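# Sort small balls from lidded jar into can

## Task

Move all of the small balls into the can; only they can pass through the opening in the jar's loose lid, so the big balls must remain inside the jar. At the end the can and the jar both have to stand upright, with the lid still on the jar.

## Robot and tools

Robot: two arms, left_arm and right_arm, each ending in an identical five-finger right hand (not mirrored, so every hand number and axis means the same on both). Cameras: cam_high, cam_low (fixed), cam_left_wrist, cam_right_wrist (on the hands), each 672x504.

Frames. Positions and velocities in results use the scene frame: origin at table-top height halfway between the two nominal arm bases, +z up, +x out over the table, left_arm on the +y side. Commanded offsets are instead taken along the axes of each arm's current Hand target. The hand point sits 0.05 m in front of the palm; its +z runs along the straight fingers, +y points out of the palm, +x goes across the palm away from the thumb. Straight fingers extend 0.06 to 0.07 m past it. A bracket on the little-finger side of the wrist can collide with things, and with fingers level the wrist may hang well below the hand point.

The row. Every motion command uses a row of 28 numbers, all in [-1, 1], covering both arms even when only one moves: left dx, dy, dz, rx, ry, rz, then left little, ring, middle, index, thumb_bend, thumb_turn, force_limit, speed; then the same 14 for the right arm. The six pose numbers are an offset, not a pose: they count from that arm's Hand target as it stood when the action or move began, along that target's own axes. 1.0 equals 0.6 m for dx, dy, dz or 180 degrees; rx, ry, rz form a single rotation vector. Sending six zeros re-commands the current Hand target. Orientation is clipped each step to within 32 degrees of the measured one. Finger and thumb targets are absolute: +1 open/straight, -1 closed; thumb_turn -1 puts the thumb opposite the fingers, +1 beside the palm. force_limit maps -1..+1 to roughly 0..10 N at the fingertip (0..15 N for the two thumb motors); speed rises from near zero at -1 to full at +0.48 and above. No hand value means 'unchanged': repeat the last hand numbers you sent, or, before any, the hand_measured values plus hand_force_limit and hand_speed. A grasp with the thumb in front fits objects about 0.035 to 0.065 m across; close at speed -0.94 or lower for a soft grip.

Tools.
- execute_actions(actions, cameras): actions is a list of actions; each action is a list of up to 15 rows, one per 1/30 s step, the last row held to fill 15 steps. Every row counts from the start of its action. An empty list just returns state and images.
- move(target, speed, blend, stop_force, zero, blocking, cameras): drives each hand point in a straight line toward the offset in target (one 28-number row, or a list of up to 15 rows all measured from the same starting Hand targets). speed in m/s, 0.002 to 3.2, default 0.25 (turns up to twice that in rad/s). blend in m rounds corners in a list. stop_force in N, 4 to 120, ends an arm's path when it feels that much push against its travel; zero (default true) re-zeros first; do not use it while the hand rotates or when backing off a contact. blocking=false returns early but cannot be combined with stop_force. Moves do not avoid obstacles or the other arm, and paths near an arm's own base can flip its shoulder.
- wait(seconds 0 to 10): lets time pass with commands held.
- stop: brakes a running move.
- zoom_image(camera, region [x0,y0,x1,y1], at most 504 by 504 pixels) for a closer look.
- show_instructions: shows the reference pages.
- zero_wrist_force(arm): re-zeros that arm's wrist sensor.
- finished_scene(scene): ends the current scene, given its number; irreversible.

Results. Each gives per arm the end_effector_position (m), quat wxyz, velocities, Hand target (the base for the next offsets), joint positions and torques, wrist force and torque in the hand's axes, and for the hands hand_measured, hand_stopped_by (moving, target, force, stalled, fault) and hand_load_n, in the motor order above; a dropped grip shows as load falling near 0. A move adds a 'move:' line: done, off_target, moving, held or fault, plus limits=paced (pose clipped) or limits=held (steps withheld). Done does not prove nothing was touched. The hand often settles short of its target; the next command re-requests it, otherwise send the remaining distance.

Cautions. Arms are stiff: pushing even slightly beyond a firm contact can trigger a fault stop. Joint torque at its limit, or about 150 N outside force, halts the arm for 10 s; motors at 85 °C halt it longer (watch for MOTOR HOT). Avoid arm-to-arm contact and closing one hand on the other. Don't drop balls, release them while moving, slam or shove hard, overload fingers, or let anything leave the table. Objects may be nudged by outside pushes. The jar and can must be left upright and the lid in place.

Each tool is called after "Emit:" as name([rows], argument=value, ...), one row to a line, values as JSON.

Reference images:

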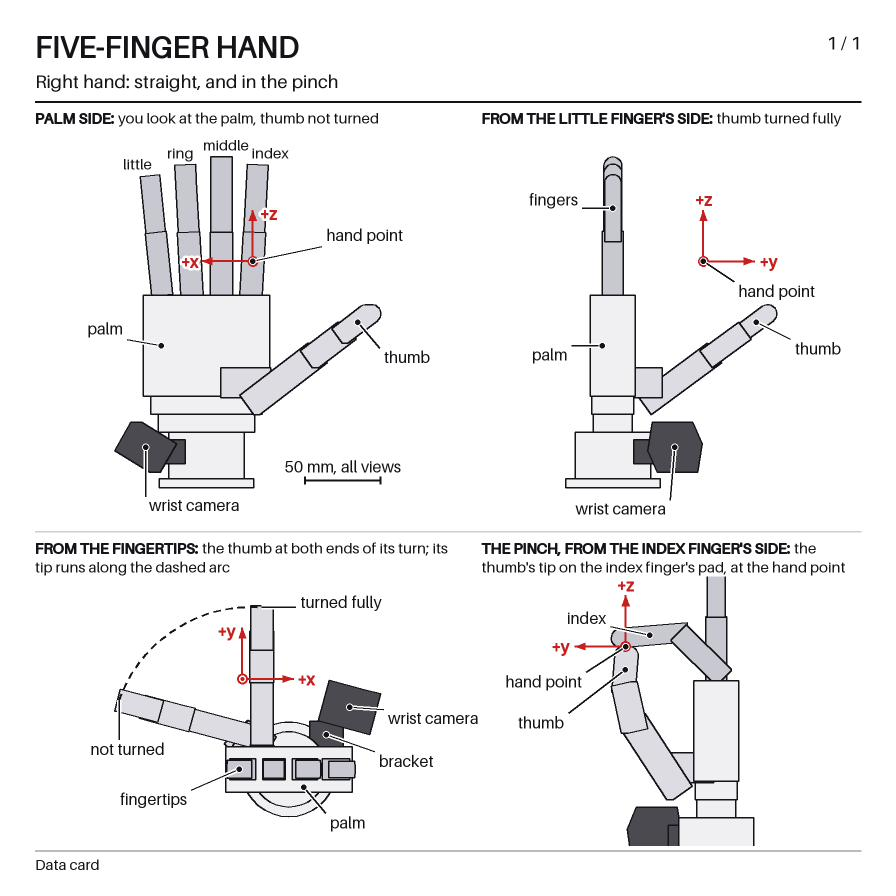

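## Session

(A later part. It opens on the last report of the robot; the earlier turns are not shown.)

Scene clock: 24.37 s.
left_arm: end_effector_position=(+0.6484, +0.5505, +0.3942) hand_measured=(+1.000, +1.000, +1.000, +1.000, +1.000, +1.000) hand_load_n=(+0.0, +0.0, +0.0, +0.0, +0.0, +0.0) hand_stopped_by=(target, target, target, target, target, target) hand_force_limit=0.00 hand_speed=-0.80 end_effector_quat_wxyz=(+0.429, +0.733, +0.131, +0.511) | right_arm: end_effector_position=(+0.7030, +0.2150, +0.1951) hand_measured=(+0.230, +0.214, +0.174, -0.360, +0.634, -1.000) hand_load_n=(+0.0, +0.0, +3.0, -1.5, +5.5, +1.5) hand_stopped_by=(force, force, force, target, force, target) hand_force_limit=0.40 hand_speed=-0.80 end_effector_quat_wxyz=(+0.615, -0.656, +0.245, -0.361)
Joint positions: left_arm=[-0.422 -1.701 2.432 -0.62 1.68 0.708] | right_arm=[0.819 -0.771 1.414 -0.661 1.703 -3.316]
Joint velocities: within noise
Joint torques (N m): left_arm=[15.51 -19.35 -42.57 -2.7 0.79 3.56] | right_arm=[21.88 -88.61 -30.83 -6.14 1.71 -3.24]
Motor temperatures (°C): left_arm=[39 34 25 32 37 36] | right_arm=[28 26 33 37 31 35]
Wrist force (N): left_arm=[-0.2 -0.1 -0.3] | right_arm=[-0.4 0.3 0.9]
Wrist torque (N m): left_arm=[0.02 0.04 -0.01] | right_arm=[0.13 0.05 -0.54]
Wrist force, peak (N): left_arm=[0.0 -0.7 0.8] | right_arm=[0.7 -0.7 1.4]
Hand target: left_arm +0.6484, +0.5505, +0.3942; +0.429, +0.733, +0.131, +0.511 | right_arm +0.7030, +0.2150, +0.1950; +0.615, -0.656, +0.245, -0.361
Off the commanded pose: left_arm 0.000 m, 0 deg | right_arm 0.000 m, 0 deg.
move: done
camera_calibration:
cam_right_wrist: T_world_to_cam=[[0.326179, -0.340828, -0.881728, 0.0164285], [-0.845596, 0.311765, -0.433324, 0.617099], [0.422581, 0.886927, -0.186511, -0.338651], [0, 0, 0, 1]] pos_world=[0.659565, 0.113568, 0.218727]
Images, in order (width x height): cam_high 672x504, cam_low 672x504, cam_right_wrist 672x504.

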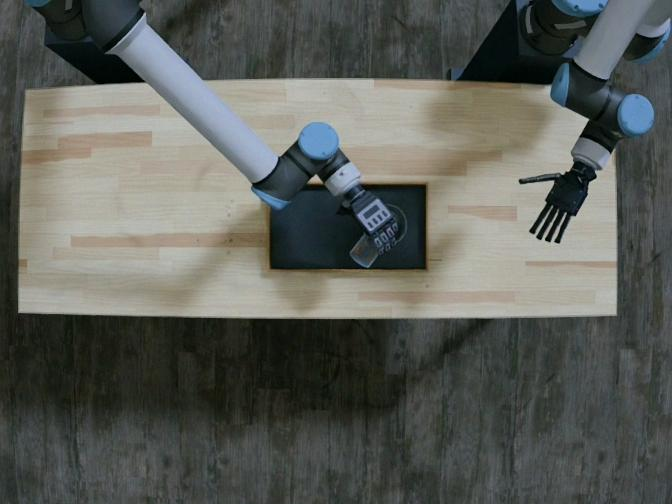

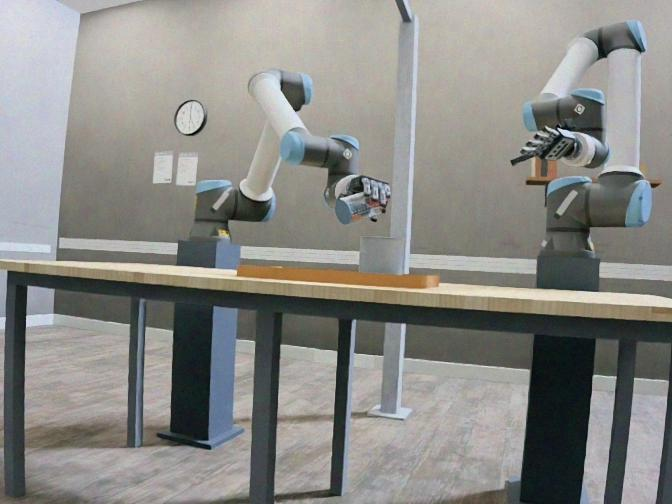

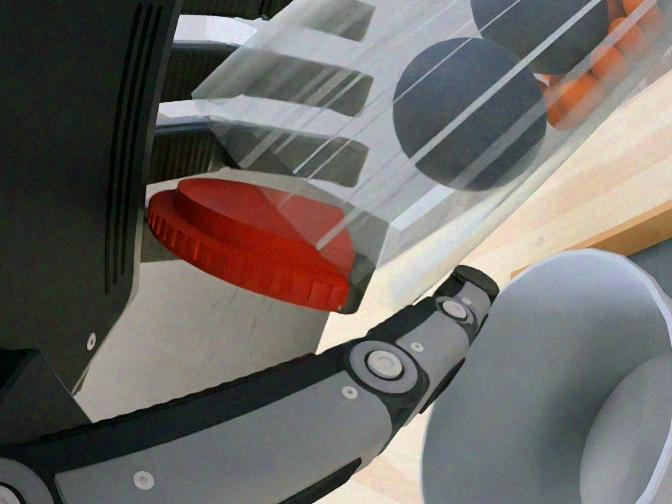

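Emit:
move(target=[0,0,0,0,0,0,1,1,1,1,1,1,0,-0.8,0.0014,0,-0.0133,0.0145,0,-0.1381,-0.95,-0.95,-0.95,-0.36,-0.95,-1,0.4,-0.8], speed=0.4, cameras=["cam_high","cam_low","cam_right_wrist"])

Emit:
zoom_image(camera="cam_high", region=[320, 160, 450, 280])

Emit:
zoom_image(camera="cam_right_wrist", region=[280, 0, 560, 280])

Scene clock: 27.73 s.
left_arm: end_effector_position=(+0.6484, +0.5505, +0.3942) hand_measured=(+1.000, +1.000, +1.000, +1.000, +1.000, +1.000) hand_load_n=(+0.0, +0.0, +0.0, +0.0, +0.0, +0.0) hand_stopped_by=(target, target, target, target, target, target) hand_force_limit=0.00 hand_speed=-0.80 end_effector_quat_wxyz=(+0.429, +0.733, +0.131, +0.511) | right_arm: end_effector_position=(+0.6973, +0.2093, +0.1950) hand_measured=(+0.230, +0.214, +0.174, -0.360, +0.634, -1.000) hand_load_n=(+0.0, +0.0, +3.0, -1.0, +5.5, +2.0) hand_stopped_by=(force, force, force, target, force, target) hand_force_limit=0.40 hand_speed=-0.80 end_effector_quat_wxyz=(-0.538, +0.680, -0.090, +0.490)
Joint positions: left_arm=[-0.422 -1.701 2.432 -0.62 1.68 0.708] | right_arm=[0.846 -0.772 1.435 -0.723 1.714 -3.757]
Joint velocities: within noise
Joint torques (N m): left_arm=[12.48 -16.84 -42.22 -2.62 0.47 3.44] | right_arm=[21.71 -85.04 -31.91 -6.48 -1.34 -3.3]
Motor temperatures (°C): left_arm=[39 34 25 32 37 36] | right_arm=[28 26 33 37 31 35]
Wrist force (N): left_arm=[-0.5 -0.3 -0.8] | right_arm=[-0.5 -0.1 1.4]
Wrist torque (N m): left_arm=[0.01 0.10 -0.05] | right_arm=[0.05 0.01 -0.58]
Wrist force, peak (N): left_arm=[-0.2 -1.1 -0.1] | right_arm=[-0.9 0.1 1.5]
Hand target: left_arm +0.6484, +0.5505, +0.3942; +0.429, +0.733, +0.131, +0.511 | right_arm +0.6973, +0.2093, +0.1950; -0.538, +0.680, -0.090, +0.490
Off the commanded pose: left_arm 0.000 m, 0 deg | right_arm 0.000 m, 0 deg.
move: done
camera_calibration:
cam_right_wrist: T_world_to_cam=[[0.558615, -0.572817, -0.599859, -0.152182], [-0.661858, 0.128035, -0.738614, 0.584008], [0.499894, 0.809622, -0.307601, -0.345347], [0, 0, 0, 1]] pos_world=[0.644178, 0.117654, 0.233839]
Images, in order (width x height): cam_high 672x504, cam_low 672x504, cam_right_wrist 672x504.

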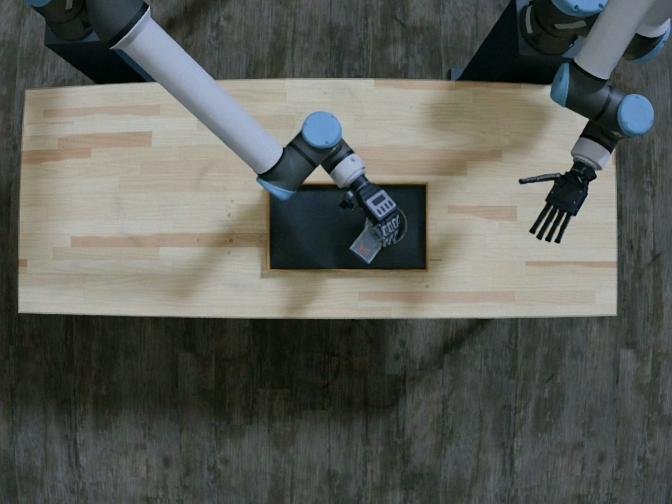

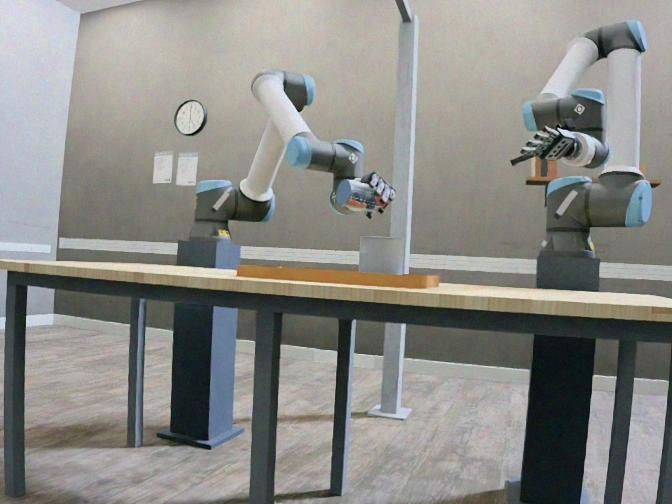

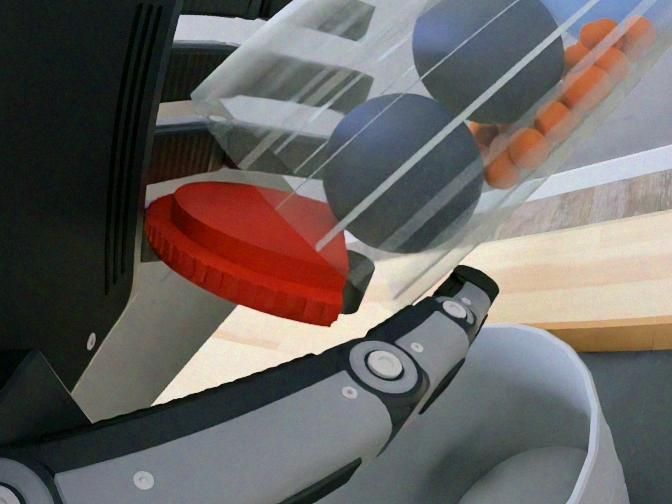

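Scaled by 3.877.

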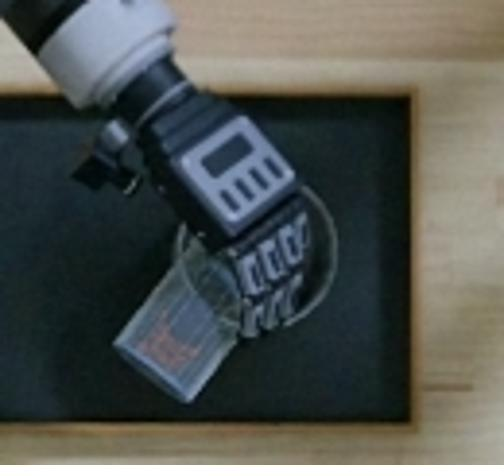

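Scaled by 1.800 from the camera's 672x504 image, which has a finer 960x720 frame.

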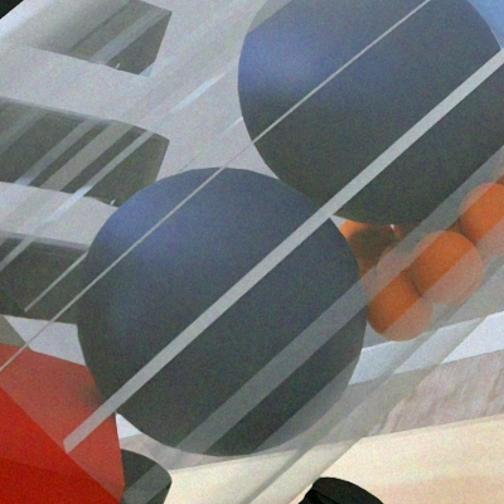

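Emit:
move([
  [0,0,0,0,0,0,1,1,1,1,1,1,0,-0.8,0.0199,-0.0273,-0.0063,-0.0273,0,0.2597,-0.95,-0.95,-0.95,-0.36,-0.95,-1,0.4,-0.8],
  [0,0,0,0,0,0,1,1,1,1,1,1,0,-0.8,0.0009,0,-0.0083,0.0058,0,-0.0552,-0.95,-0.95,-0.95,-0.36,-0.95,-1,0.4,-0.8],
  [0,0,0,0,0,0,1,1,1,1,1,1,0,-0.8,0.0199,-0.0273,-0.0063,-0.0273,0,0.2597,-0.95,-0.95,-0.95,-0.36,-0.95,-1,0.4,-0.8],
  [0,0,0,0,0,0,1,1,1,1,1,1,0,-0.8,0.0009,0,-0.0083,-0.1003,-0.0894,-0.0655,-0.95,-0.95,-0.95,-0.36,-0.95,-1,0.4,-0.8],
], speed=0.5, cameras=["cam_high","cam_right_wrist"])

Emit:
zoom_image(camera="cam_high", region=[320, 160, 450, 280])

Emit:
zoom_image(camera="cam_right_wrist", region=[280, 0, 560, 280])

Scene clock: 34.17 s.
left_arm: end_effector_position=(+0.6484, +0.5505, +0.3942) hand_measured=(+1.000, +1.000, +1.000, +1.000, +1.000, +1.000) hand_load_n=(+0.0, +0.0, +0.0, +0.0, +0.0, +0.0) hand_stopped_by=(target, target, target, target, target, target) hand_force_limit=0.00 hand_speed=-0.80 end_effector_quat_wxyz=(+0.429, +0.733, +0.131, +0.511) | right_arm: end_effector_position=(+0.6938, +0.2057, +0.1951) hand_measured=(+0.230, +0.214, +0.174, -0.360, +0.634, -1.000) hand_load_n=(+0.0, +0.0, +3.5, -0.5, +5.5, +1.5) hand_stopped_by=(force, force, force, target, force, target) hand_force_limit=0.40 hand_speed=-0.80 end_effector_quat_wxyz=(-0.380, +0.822, -0.020, +0.423) end_effector_velocity=(+0.000, +0.000, +0.000) end_effector_angular_velocity=(-0.005, -0.001, +0.001)
Joint positions: left_arm=[-0.422 -1.701 2.432 -0.62 1.68 0.708] | right_arm=[0.853 -0.724 1.147 -0.059 1.704 -3.906]
Joint velocities: left_arm=[within noise] | right_arm=[0 0.001 -0.002 0.004 0.001 -0.005]
Joint torques (N m): left_arm=[12.65 -17.08 -41.88 -2.41 -0.22 3.29] | right_arm=[21.41 -91.62 -50.04 2.7 1.8 -3.03]
Motor temperatures (°C): left_arm=[39 34 25 32 37 36] | right_arm=[28 26 33 37 31 35]
Wrist force (N): left_arm=[-0.1 -0.2 -0.8] | right_arm=[-0.8 0.0 1.5]
Wrist torque (N m): left_arm=[0.03 0.03 -0.02] | right_arm=[0.04 0.08 -0.57]
Wrist force, peak (N): left_arm=[-0.2 -0.6 -0.9] | right_arm=[-1.0 -0.2 2.2]
Hand target: left_arm +0.6484, +0.5505, +0.3942; +0.429, +0.733, +0.131, +0.511 | right_arm +0.6938, +0.2057, +0.1950; -0.380, +0.823, -0.020, +0.423
Off the commanded pose: left_arm 0.000 m, 0 deg | right_arm 0.000 m, 0 deg.
move: done
camera_calibration:
cam_right_wrist: T_world_to_cam=[[0.489794, -0.771926, -0.405254, -0.101441], [-0.78634, -0.19039, -0.587725, 0.704531], [0.376524, 0.606532, -0.700249, -0.136629], [0, 0, 0, 1]] pos_world=[0.655131, 0.138701, 0.277287]
Images, in order (width x height): cam_high 672x504, cam_right_wrist 672x504.

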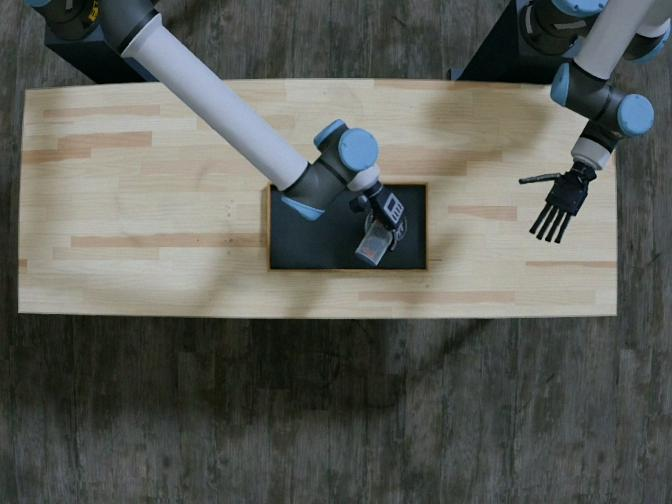

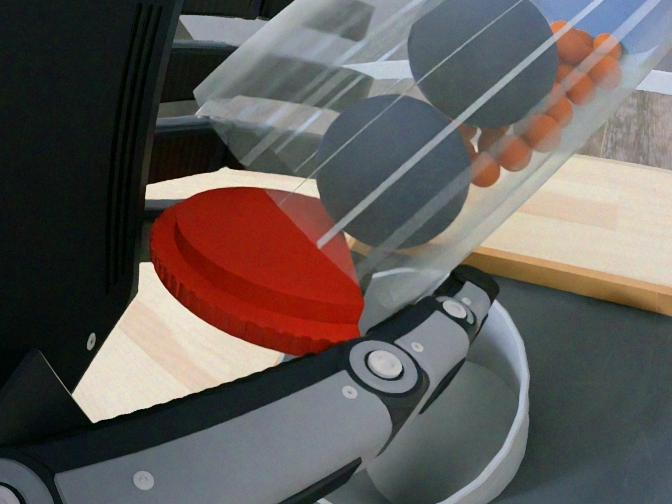

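Scaled by 3.877.

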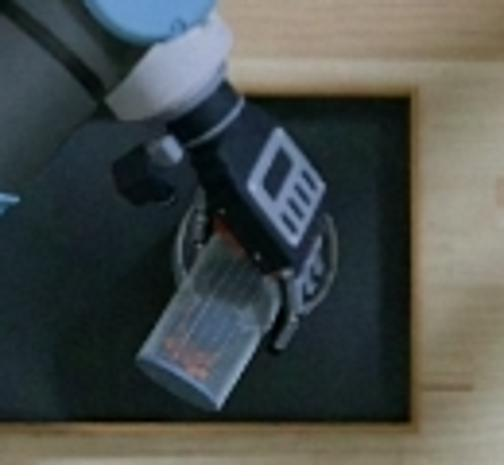

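Scaled by 1.800 from the camera's 672x504 image, which has a finer 960x720 frame.

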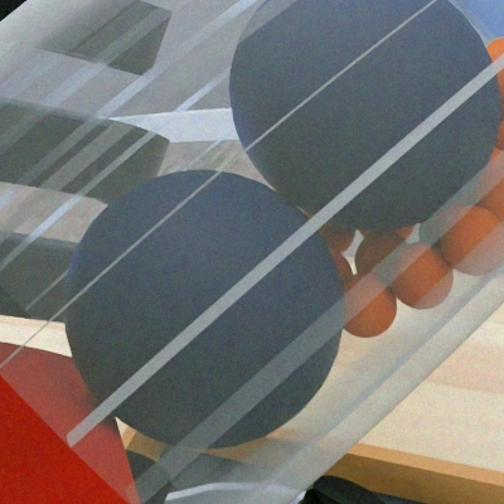

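Emit:
move([
  [0,0,0,0,0,0,1,1,1,1,1,1,0,-0.8,0.0227,-0.0214,-0.0118,0.1054,0.0411,0.3241,-0.95,-0.95,-0.95,-0.36,-0.95,-1,0.4,-0.8],
  [0,0,0,0,0,0,1,1,1,1,1,1,0,-0.8,0,0,0,0.0946,0.1065,-0.0450,-0.95,-0.95,-0.95,-0.36,-0.95,-1,0.4,-0.8],
  [0,0,0,0,0,0,1,1,1,1,1,1,0,-0.8,0.0227,-0.0214,-0.0118,0.1054,0.0411,0.3241,-0.95,-0.95,-0.95,-0.36,-0.95,-1,0.4,-0.8],
  [0,0,0,0,0,0,1,1,1,1,1,1,0,-0.8,0,0,0,0.0087,0,-0.0829,-0.95,-0.95,-0.95,-0.36,-0.95,-1,0.4,-0.8],
], speed=0.6, cameras=["cam_high","cam_right_wrist"])

Emit:
zoom_image(camera="cam_high", region=[320, 160, 450, 280])

Emit:
zoom_image(camera="cam_right_wrist", region=[280, 0, 560, 280])

Scene clock: 41.13 s.
left_arm: end_effector_position=(+0.6484, +0.5505, +0.3942) hand_measured=(+1.000, +1.000, +1.000, +1.000, +1.000, +1.000) hand_load_n=(+0.0, +0.0, +0.0, +0.0, +0.0, +0.0) hand_stopped_by=(target, target, target, target, target, target) hand_force_limit=0.00 hand_speed=-0.80 end_effector_quat_wxyz=(+0.429, +0.733, +0.131, +0.511) | right_arm: end_effector_position=(+0.6938, +0.2057, +0.1951) hand_measured=(+0.230, +0.214, +0.174, -0.360, +0.634, -1.000) hand_load_n=(+0.0, +0.0, +3.5, -1.0, +5.0, +1.5) hand_stopped_by=(force, force, force, target, force, target) hand_force_limit=0.40 hand_speed=-0.80 end_effector_quat_wxyz=(-0.333, +0.813, +0.093, +0.469) end_effector_velocity=(+0.000, +0.000, +0.000) end_effector_angular_velocity=(-0.004, -0.003, +0.002)
Joint positions: left_arm=[-0.422 -1.701 2.432 -0.62 1.68 0.708] | right_arm=[0.864 -0.723 1.166 -0.094 1.693 -4.164]
Joint velocities: left_arm=[within noise] | right_arm=[0 0.001 -0.001 0 0 -0.005]
Joint torques (N m): left_arm=[12.19 -19.37 -41.9 -1.74 -0.16 3.36] | right_arm=[20.55 -89.88 -50.84 1.78 1.81 -3.48]
Motor temperatures (°C): left_arm=[39 34 25 32 36 36] | right_arm=[28 26 33 37 31 35]
Wrist force (N): left_arm=[0.0 0.0 0.0] | right_arm=[-0.8 0.0 1.8]
Wrist torque (N m): left_arm=[0.01 -0.01 0.00] | right_arm=[0.04 0.03 -0.53]
Wrist force, peak (N): left_arm=[-0.6 -0.1 -0.8] | right_arm=[-1.4 -0.5 2.2]
Hand target: left_arm +0.6484, +0.5505, +0.3942; +0.429, +0.733, +0.131, +0.511 | right_arm +0.6938, +0.2057, +0.1950; -0.333, +0.813, +0.093, +0.469
Off the commanded pose: left_arm 0.000 m, 0 deg | right_arm 0.000 m, 0 deg.
move: done
camera_calibration:
cam_right_wrist: T_world_to_cam=[[0.624597, -0.759439, -0.182018, -0.241076], [-0.649405, -0.37563, -0.661192, 0.661968], [0.433764, 0.531182, -0.727801, -0.155582], [0, 0, 0, 1]] pos_world=[0.647947, 0.148215, 0.280575]
Images, in order (width x height): cam_high 672x504, cam_right_wrist 672x504.

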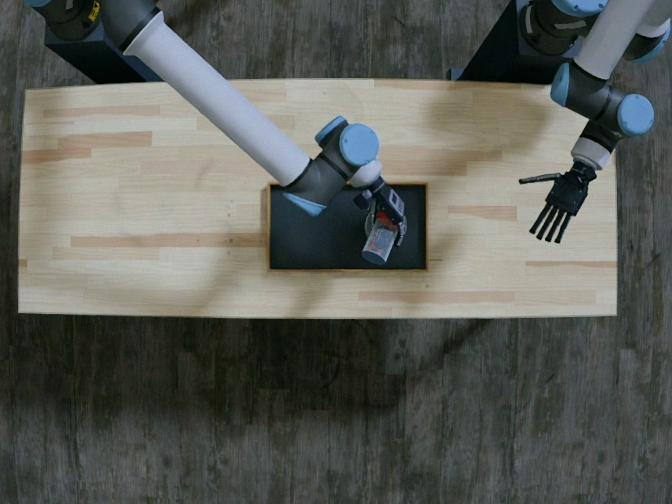

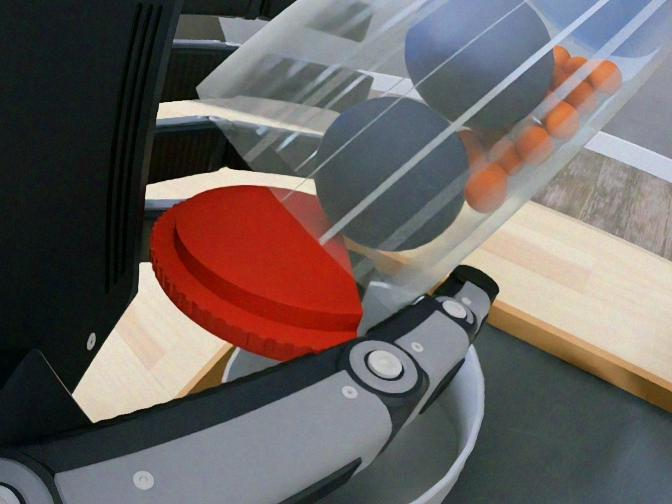

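Scaled by 3.877.

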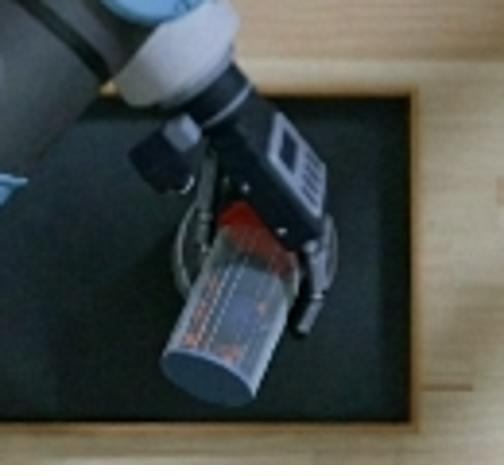

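Scaled by 1.800 from the camera's 672x504 image, which has a finer 960x720 frame.

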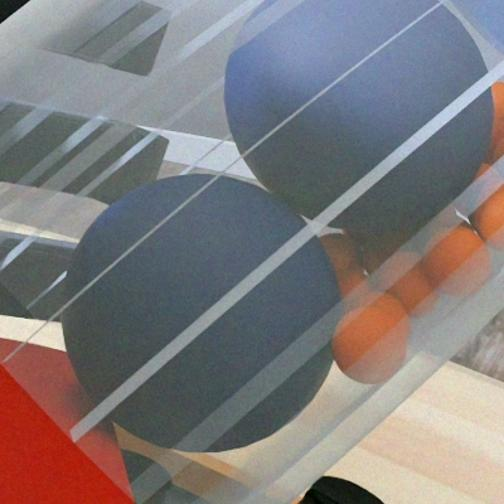

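Emit:
move([
  [0,0,0,0,0,0,1,1,1,1,1,1,0,-0.8,0,0,0,0.0116,0,-0.1105,-0.95,-0.95,-0.95,-0.36,-0.95,-1,0.4,-0.8],
  [0,0,0,0,0,0,1,1,1,1,1,1,0,-0.8,0,0,0,-0.0116,0,0.1105,-0.95,-0.95,-0.95,-0.36,-0.95,-1,0.4,-0.8],
  [0,0,0,0,0,0,1,1,1,1,1,1,0,-0.8,0,0,0,0.0116,0,-0.1105,-0.95,-0.95,-0.95,-0.36,-0.95,-1,0.4,-0.8],
  [0,0,0,0,0,0,1,1,1,1,1,1,0,-0.8,0,0,0,-0.0116,0,0.1105,-0.95,-0.95,-0.95,-0.36,-0.95,-1,0.4,-0.8],
  [0,0,0,0,0,0,1,1,1,1,1,1,0,-0.8,0,0,0,0.0116,0,-0.1105,-0.95,-0.95,-0.95,-0.36,-0.95,-1,0.4,-0.8],
], speed=0.9, cameras=["cam_high","cam_right_wrist"])

Emit:
zoom_image(camera="cam_high", region=[320, 160, 450, 280])

Emit:
zoom_image(camera="cam_right_wrist", region=[280, 0, 560, 280])

Scene clock: 46.80 s.
left_arm: end_effector_position=(+0.6484, +0.5505, +0.3942) hand_measured=(+1.000, +1.000, +1.000, +1.000, +1.000, +1.000) hand_load_n=(+0.0, +0.0, +0.0, +0.0, +0.0, +0.0) hand_stopped_by=(target, target, target, target, target, target) hand_force_limit=0.00 hand_speed=-0.80 end_effector_quat_wxyz=(+0.429, +0.733, +0.131, +0.511) | right_arm: end_effector_position=(+0.6937, +0.2058, +0.1950) hand_measured=(+0.230, +0.214, +0.174, -0.360, +0.634, -1.000) hand_load_n=(+0.0, +0.0, +3.5, -0.5, +5.0, +1.5) hand_stopped_by=(force, force, force, target, force, target) hand_force_limit=0.40 hand_speed=-0.80 end_effector_quat_wxyz=(-0.261, +0.779, +0.240, +0.518)
Joint positions: left_arm=[-0.422 -1.701 2.432 -0.62 1.68 0.708] | right_arm=[0.873 -0.722 1.196 -0.139 1.668 -4.51]
Joint velocities: within noise
Joint torques (N m): left_arm=[7.3 -18.73 -40.1 -1.52 -0.76 2.87] | right_arm=[-16 -127.24 -33.08 -5.14 -1.7 -3.34]
Motor temperatures (°C): left_arm=[39 34 25 32 36 36] | right_arm=[28 26 33 37 31 35]
Wrist force (N): left_arm=[-0.2 -0.4 -0.3] | right_arm=[-0.7 -0.2 2.0]
Wrist torque (N m): left_arm=[-0.04 0.02 -0.02] | right_arm=[-0.02 -0.06 -0.43]
Wrist force, peak (N): left_arm=[-0.2 -0.7 -0.8] | right_arm=[-0.7 -0.1 2.4]
Hand target: left_arm +0.6484, +0.5505, +0.3942; +0.429, +0.733, +0.131, +0.511 | right_arm +0.6938, +0.2057, +0.1950; -0.261, +0.779, +0.240, +0.518
Off the commanded pose: left_arm 0.000 m, 0 deg | right_arm 0.000 m, 0 deg.
move: done
camera_calibration:
cam_right_wrist: T_world_to_cam=[[0.736254, -0.663569, 0.132687, -0.39954], [-0.425469, -0.606397, -0.671758, 0.556183], [0.526219, 0.43813, -0.728791, -0.200381], [0, 0, 0, 1]] pos_world=[0.636246, 0.159938, 0.280598]
Images, in order (width x height): cam_high 672x504, cam_right_wrist 672x504.

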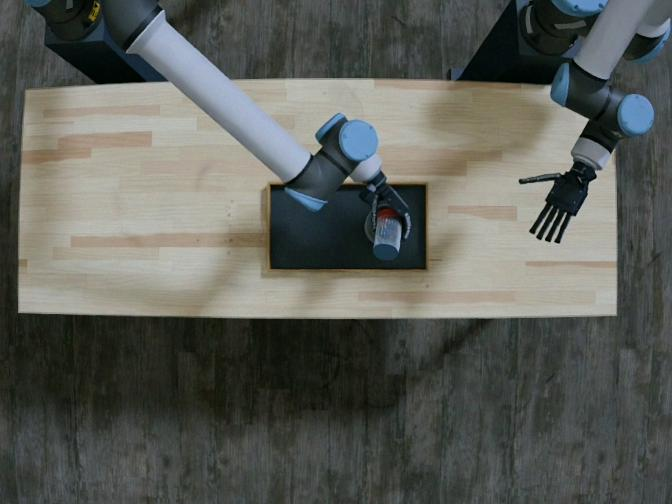

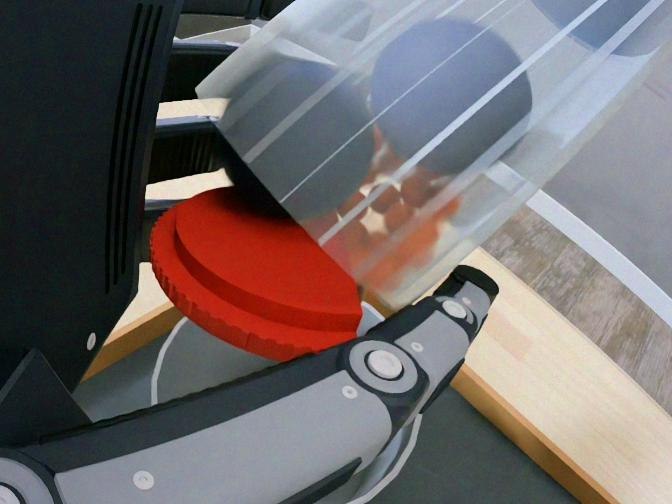

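Scaled by 3.877.

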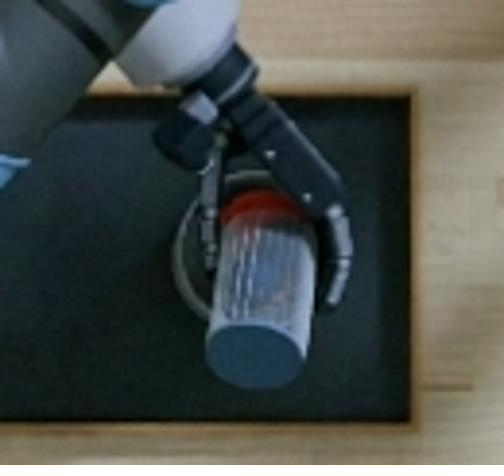

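Scaled by 1.800 from the camera's 672x504 image, which has a finer 960x720 frame.

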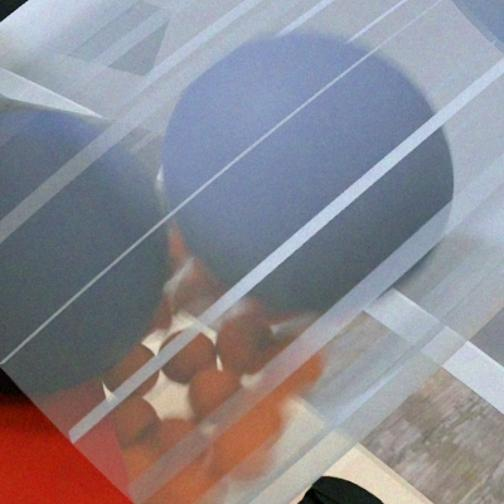

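Emit:
wait(seconds=0.3, cameras=["cam_right_wrist"])

Emit:
zoom_image(camera="cam_right_wrist", region=[200, 0, 560, 360])

Scene clock: 47.23 s.
left_arm: end_effector_position=(+0.6484, +0.5505, +0.3942) hand_measured=(+1.000, +1.000, +1.000, +1.000, +1.000, +1.000) hand_load_n=(+0.0, +0.0, +0.0, +0.0, +0.0, +0.0) hand_stopped_by=(target, target, target, target, target, target) hand_force_limit=0.00 hand_speed=-0.80 end_effector_quat_wxyz=(+0.429, +0.733, +0.131, +0.511) | right_arm: end_effector_position=(+0.6938, +0.2057, +0.1950) hand_measured=(+0.230, +0.214, +0.174, -0.360, +0.634, -1.000) hand_load_n=(+0.0, +0.0, +3.5, -0.5, +5.0, +1.5) hand_stopped_by=(force, force, force, target, force, target) hand_force_limit=0.40 hand_speed=-0.80 end_effector_quat_wxyz=(-0.261, +0.779, +0.240, +0.518)
Joint positions: left_arm=[-0.422 -1.701 2.432 -0.62 1.68 0.708] | right_arm=[0.873 -0.722 1.196 -0.139 1.668 -4.51]
Joint velocities: within noise
Joint torques (N m): left_arm=[7.09 -16.56 -39.45 -1.64 -0.75 3.23] | right_arm=[-14.97 -128.67 -35.43 -4.23 -1.89 -2.98]
Motor temperatures (°C): left_arm=[39 34 25 32 36 36] | right_arm=[28 26 33 37 31 35]
Wrist force (N): left_arm=[0.0 0.1 0.1] | right_arm=[-0.9 0.1 1.7]
Wrist torque (N m): left_arm=[0.01 -0.01 0.00] | right_arm=[0.04 -0.04 -0.42]
Wrist force, peak (N): left_arm=[-0.5 0.8 -0.4] | right_arm=[-0.6 0.1 2.4]
Hand target: left_arm +0.6484, +0.5505, +0.3942; +0.429, +0.733, +0.131, +0.511 | right_arm +0.6938, +0.2057, +0.1950; -0.261, +0.779, +0.240, +0.518
Off the commanded pose: left_arm 0.000 m, 0 deg | right_arm 0.000 m, 0 deg.
wait: 0.30 s; at rest by 0.03 s
camera_calibration:
cam_right_wrist: T_world_to_cam=[[0.736301, -0.663459, 0.132977, -0.39981], [-0.425271, -0.606591, -0.671708, 0.556055], [0.526313, 0.438028, -0.728784, -0.200436], [0, 0, 0, 1]] pos_world=[0.636346, 0.159837, 0.280597]
Images, in order (width x height): cam_right_wrist 672x504.

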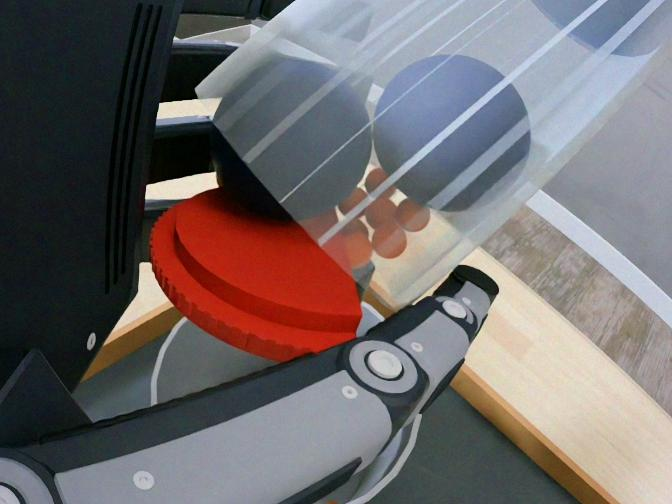

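Scaled by 1.400 from the camera's 672x504 image, which has a finer 960x720 frame.

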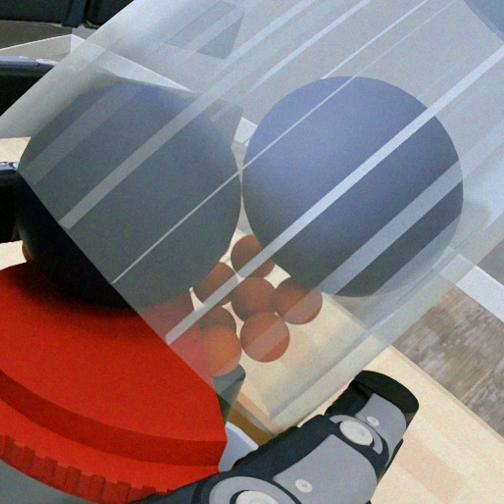

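Emit:
move([
  [0,0,0,0,0,0,1,1,1,1,1,1,0,-0.8,0,0,0,-0.0087,0,0.0829,-0.95,-0.95,-0.95,-0.36,-0.95,-1,0.4,-0.8],
  [0,0,0,0,0,0,1,1,1,1,1,1,0,-0.8,0,0,0,0,0,0,-0.95,-0.95,-0.95,-0.36,-0.95,-1,0.4,-0.8],
  [0,0,0,0,0,0,1,1,1,1,1,1,0,-0.8,0,0,0,-0.0203,0,0.1934,-0.95,-0.95,-0.95,-0.36,-0.95,-1,0.4,-0.8],
  [0,0,0,0,0,0,1,1,1,1,1,1,0,-0.8,0,0,0,0.001,0,-0.01,-0.95,-0.95,-0.95,-0.36,-0.95,-1,0.4,-0.8],
], speed=0.9, cameras=["cam_right_wrist"])

Emit:
zoom_image(camera="cam_right_wrist", region=[200, 0, 560, 360])

Scene clock: 50.63 s.
left_arm: end_effector_position=(+0.6484, +0.5505, +0.3942) hand_measured=(+1.000, +1.000, +1.000, +1.000, +1.000, +1.000) hand_load_n=(+0.0, +0.0, +0.0, +0.0, +0.0, +0.0) hand_stopped_by=(target, target, target, target, target, target) hand_force_limit=0.00 hand_speed=-0.80 end_effector_quat_wxyz=(+0.429, +0.733, +0.131, +0.511) | right_arm: end_effector_position=(+0.6937, +0.2058, +0.1950) hand_measured=(+0.230, +0.214, +0.174, -0.360, +0.634, -1.000) hand_load_n=(+0.0, +0.5, +3.5, -0.5, +5.0, +2.0) hand_stopped_by=(force, force, force, target, force, target) hand_force_limit=0.40 hand_speed=-0.80 end_effector_quat_wxyz=(-0.254, +0.774, +0.253, +0.521)
Joint positions: left_arm=[-0.422 -1.701 2.432 -0.62 1.68 0.708] | right_arm=[0.874 -0.721 1.198 -0.142 1.666 -4.541]
Joint velocities: within noise
Joint torques (N m): left_arm=[6.54 -17.42 -39.25 -1.37 -0.69 2.77] | right_arm=[-16.88 -129.37 -33.92 -4.22 -2.08 -2.91]
Motor temperatures (°C): left_arm=[39 34 25 32 36 36] | right_arm=[28 26 33 37 31 35]
Wrist force (N): left_arm=[-0.3 0.0 -0.3] | right_arm=[-0.2 0.1 1.6]
Wrist torque (N m): left_arm=[0.03 0.05 -0.03] | right_arm=[0.04 -0.16 -0.37]
Wrist force, peak (N): left_arm=[-0.5 -0.1 -1.0] | right_arm=[-0.8 -0.4 2.3]
Hand target: left_arm +0.6484, +0.5505, +0.3942; +0.429, +0.733, +0.131, +0.511 | right_arm +0.6938, +0.2057, +0.1950; -0.254, +0.774, +0.253, +0.521
Off the commanded pose: left_arm 0.000 m, 0 deg | right_arm 0.000 m, 0 deg.
move: done
camera_calibration:
cam_right_wrist: T_world_to_cam=[[0.741994, -0.650802, 0.16094, -0.411627], [-0.403786, -0.625469, -0.667642, 0.544209], [0.535166, 0.430401, -0.726879, -0.205341], [0, 0, 0, 1]] pos_world=[0.63506, 0.160877, 0.280326]
Images, in order (width x height): cam_right_wrist 672x504.

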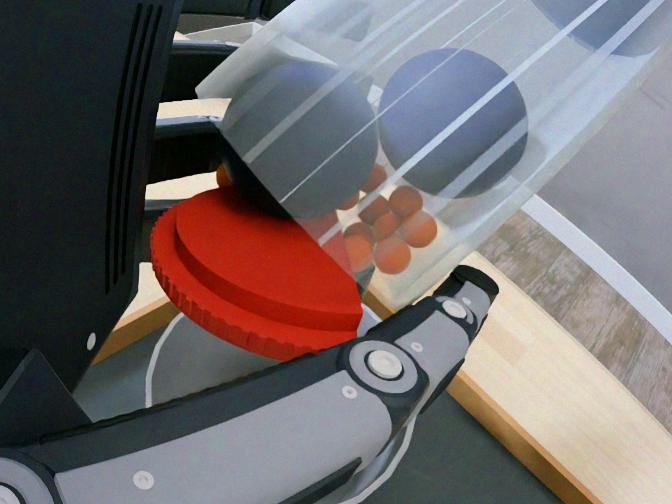

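Scaled by 1.400 from the camera's 672x504 image, which has a finer 960x720 frame.

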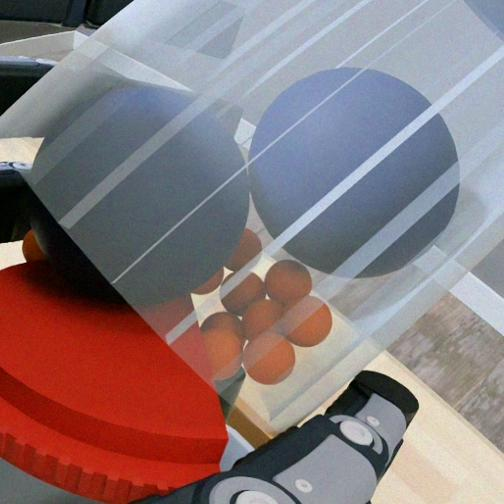

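Emit:
move([
  [0,0,0,0,0,0,1,1,1,1,1,1,0,-0.8,0,0,0,0.0216,0.1372,0.0023,-0.95,-0.95,-0.95,-0.36,-0.95,-1,0.4,-0.8],
  [0,0,0,0,0,0,1,1,1,1,1,1,0,-0.8,0,0,0,0,0,0,-0.95,-0.95,-0.95,-0.36,-0.95,-1,0.4,-0.8],
  [0,0,0,0,0,0,1,1,1,1,1,1,0,-0.8,0,0,0,0.0389,0.247,0.0041,-0.95,-0.95,-0.95,-0.36,-0.95,-1,0.4,-0.8],
  [0,0,0,0,0,0,1,1,1,1,1,1,0,-0.8,0,0,0,0.0216,0.1372,0.0023,-0.95,-0.95,-0.95,-0.36,-0.95,-1,0.4,-0.8],
], speed=0.9, cameras=["cam_right_wrist","cam_high"])

Emit:
zoom_image(camera="cam_right_wrist", region=[200, 0, 560, 360])

Emit:
zoom_image(camera="cam_high", region=[320, 160, 450, 280])

Scene clock: 54.47 s.
left_arm: end_effector_position=(+0.6484, +0.5505, +0.3942) hand_measured=(+1.000, +1.000, +1.000, +1.000, +1.000, +1.000) hand_load_n=(+0.0, +0.0, +0.0, +0.0, +0.0, +0.0) hand_stopped_by=(target, target, target, target, target, target) hand_force_limit=0.00 hand_speed=-0.80 end_effector_quat_wxyz=(+0.429, +0.733, +0.131, +0.511) | right_arm: end_effector_position=(+0.6938, +0.2057, +0.1950) hand_measured=(+0.230, +0.214, +0.174, -0.360, +0.634, -1.000) hand_load_n=(+0.0, +0.0, +3.5, +0.0, +5.0, +2.0) hand_stopped_by=(force, force, force, target, force, target) hand_force_limit=0.40 hand_speed=-0.80 end_effector_quat_wxyz=(-0.330, +0.637, +0.208, +0.665)
Joint positions: left_arm=[-0.422 -1.701 2.432 -0.62 1.68 0.708] | right_arm=[0.875 -0.735 1.451 -0.82 1.666 -4.576]
Joint velocities: within noise
Joint torques (N m): left_arm=[11.18 -18.38 -39.97 -0.71 -0.85 3.05] | right_arm=[22.45 -122.41 -44.9 -0.02 1.5 2.55]
Motor temperatures (°C): left_arm=[39 34 25 32 36 36] | right_arm=[28 26 33 37 31 35]
Wrist force (N): left_arm=[-0.2 -0.3 -0.2] | right_arm=[-0.4 0.0 1.4]
Wrist torque (N m): left_arm=[-0.03 0.02 -0.03] | right_arm=[0.11 -0.14 -0.39]
Wrist force, peak (N): left_arm=[-0.1 0.3 -0.8] | right_arm=[0.7 0.3 2.4]
Hand target: left_arm +0.6484, +0.5505, +0.3942; +0.429, +0.733, +0.131, +0.511 | right_arm +0.6938, +0.2057, +0.1950; -0.330, +0.637, +0.208, +0.665
Off the commanded pose: left_arm 0.000 m, 0 deg | right_arm 0.000 m, 0 deg.
move: done
camera_calibration:
cam_right_wrist: T_world_to_cam=[[0.693618, -0.699535, 0.171886, -0.370325], [-0.154515, -0.377547, -0.913008, 0.368111], [0.703576, 0.60672, -0.369962, -0.42803], [0, 0, 0, 1]] pos_world=[0.614894, 0.139618, 0.241387]
Images, in order (width x height): cam_high 672x504, cam_right_wrist 672x504.

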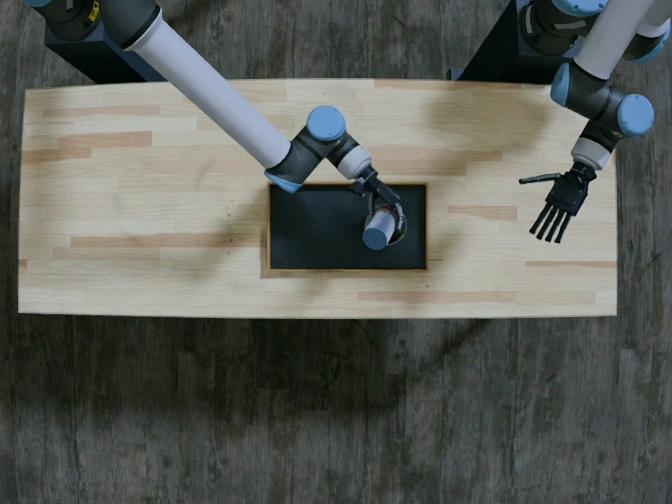

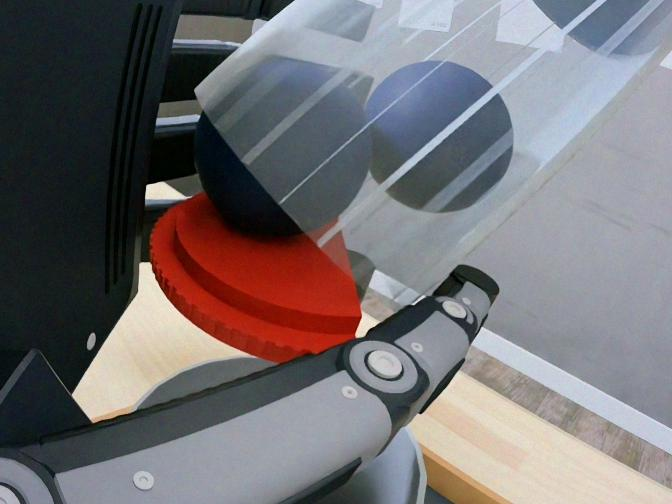

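Scaled by 1.400 from the camera's 672x504 image, which has a finer 960x720 frame.

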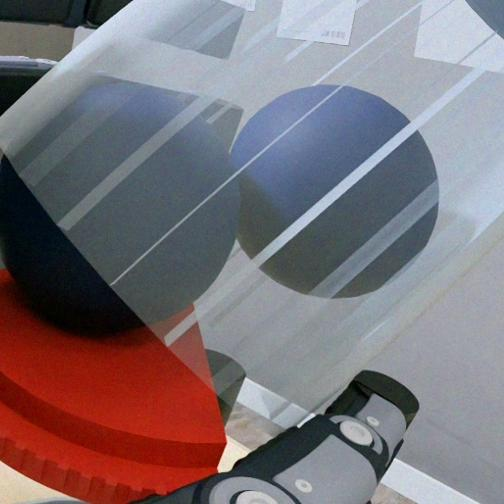

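Scaled by 3.877.

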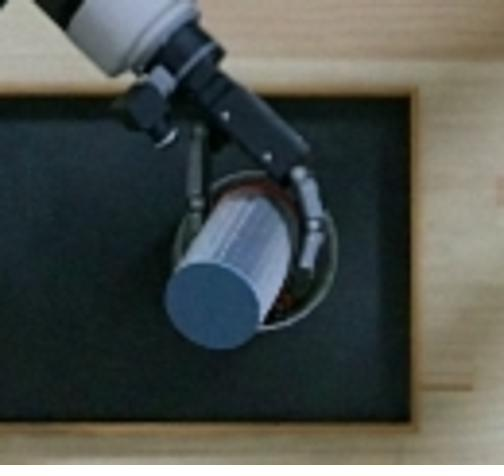

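Emit:
move(target=[0,0,0,0,0,0,1,1,1,1,1,1,0,-0.8,0.2215,-0.0324,0.0229,-0.0991,0.0032,0.9493,-0.95,-0.95,-0.95,-0.36,-0.95,-1,0.4,-0.8], speed=0.7, cameras=["cam_right_wrist","cam_high"])

Emit:
zoom_image(camera="cam_right_wrist", region=[200, 0, 560, 360])

Emit:
zoom_image(camera="cam_high", region=[320, 160, 450, 280])

Scene clock: 58.67 s.
left_arm: end_effector_position=(+0.6484, +0.5505, +0.3942) hand_measured=(+1.000, +1.000, +1.000, +1.000, +1.000, +1.000) hand_load_n=(+0.0, +0.0, +0.0, +0.0, +0.0, +0.0) hand_stopped_by=(target, target, target, target, target, target) hand_force_limit=0.00 hand_speed=-0.80 end_effector_quat_wxyz=(+0.429, +0.733, +0.131, +0.511) | right_arm: end_effector_position=(+0.6937, +0.2055, +0.3300) hand_measured=(+0.230, +0.214, +0.174, -0.360, +0.632, -1.000) hand_load_n=(+0.0, +0.0, +0.0, +0.0, +0.0, -0.5) hand_stopped_by=(force, force, force, target, force, target) hand_force_limit=0.40 hand_speed=-0.80 end_effector_quat_wxyz=(+0.618, -0.284, +0.687, +0.257)
Joint positions: left_arm=[-0.422 -1.701 2.432 -0.62 1.68 0.708] | right_arm=[0.742 -0.854 1.419 -0.46 1.525 -1.574]
Joint velocities: within noise
Joint torques (N m): left_arm=[5.92 -20.04 -38.44 -1.48 -0.86 2.7] | right_arm=[24.31 -81.24 -31.35 -5.12 -2.01 2.74]
Motor temperatures (°C): left_arm=[39 34 25 32 36 36] | right_arm=[28 26 33 37 31 35]
Wrist force (N): left_arm=[-0.1 -0.6 0.0] | right_arm=[-1.1 -0.4 0.5]
Wrist torque (N m): left_arm=[-0.09 -0.01 -0.02] | right_arm=[0.13 -0.07 -0.17]
Wrist force, peak (N): left_arm=[-0.3 -0.1 -0.9] | right_arm=[-1.7 -1.6 0.6]
Hand target: left_arm +0.6484, +0.5505, +0.3942; +0.429, +0.733, +0.131, +0.511 | right_arm +0.6937, +0.2056, +0.3301; +0.618, -0.283, +0.687, +0.257
Off the commanded pose: left_arm 0.000 m, 0 deg | right_arm 0.000 m, 0 deg.
move: done
camera_calibration:
cam_right_wrist: T_world_to_cam=[[-0.67874, 0.665335, -0.310871, 0.437263], [-0.467819, -0.0654192, 0.8814, 0.0522819], [0.566089, 0.743673, 0.355659, -0.550246], [0, 0, 0, 1]] pos_world=[0.632735, 0.121697, 0.285551]
Images, in order (width x height): cam_high 672x504, cam_right_wrist 672x504.

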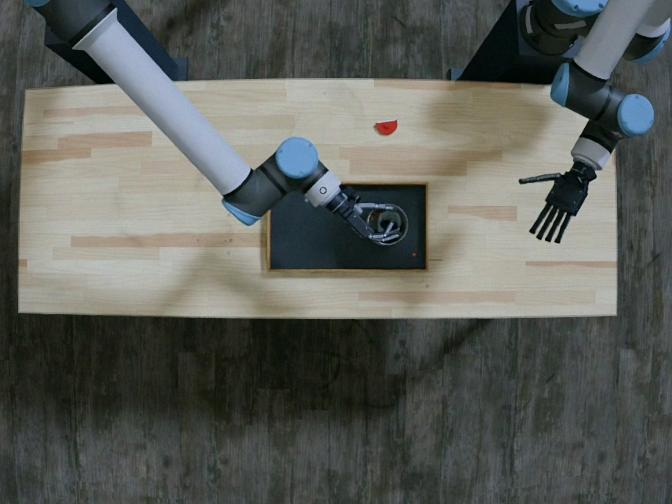

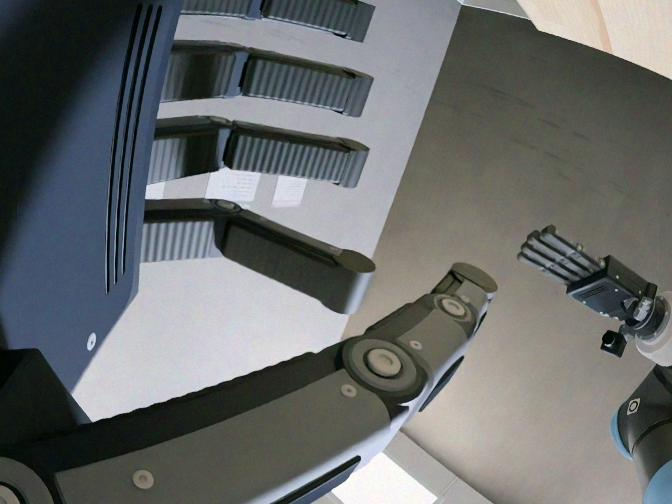

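Scaled by 1.400 from the camera's 672x504 image, which has a finer 960x720 frame.

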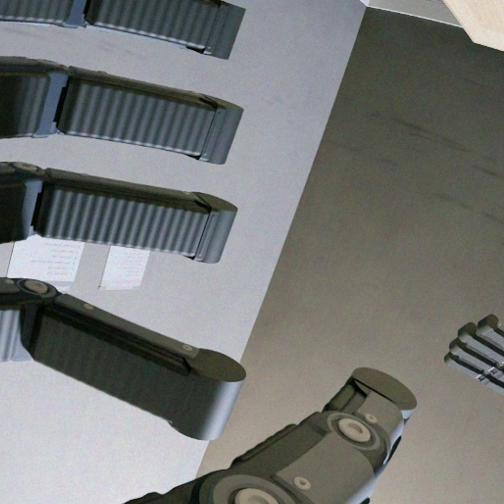

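Scaled by 3.877.

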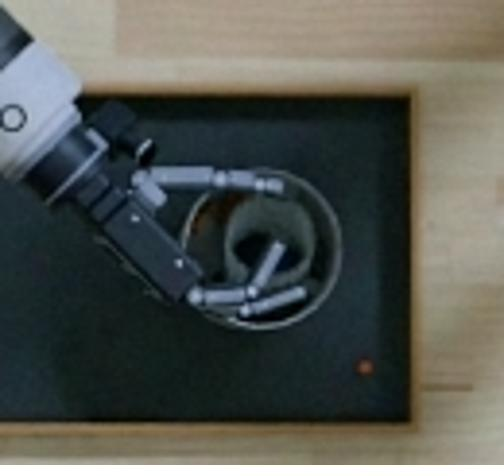

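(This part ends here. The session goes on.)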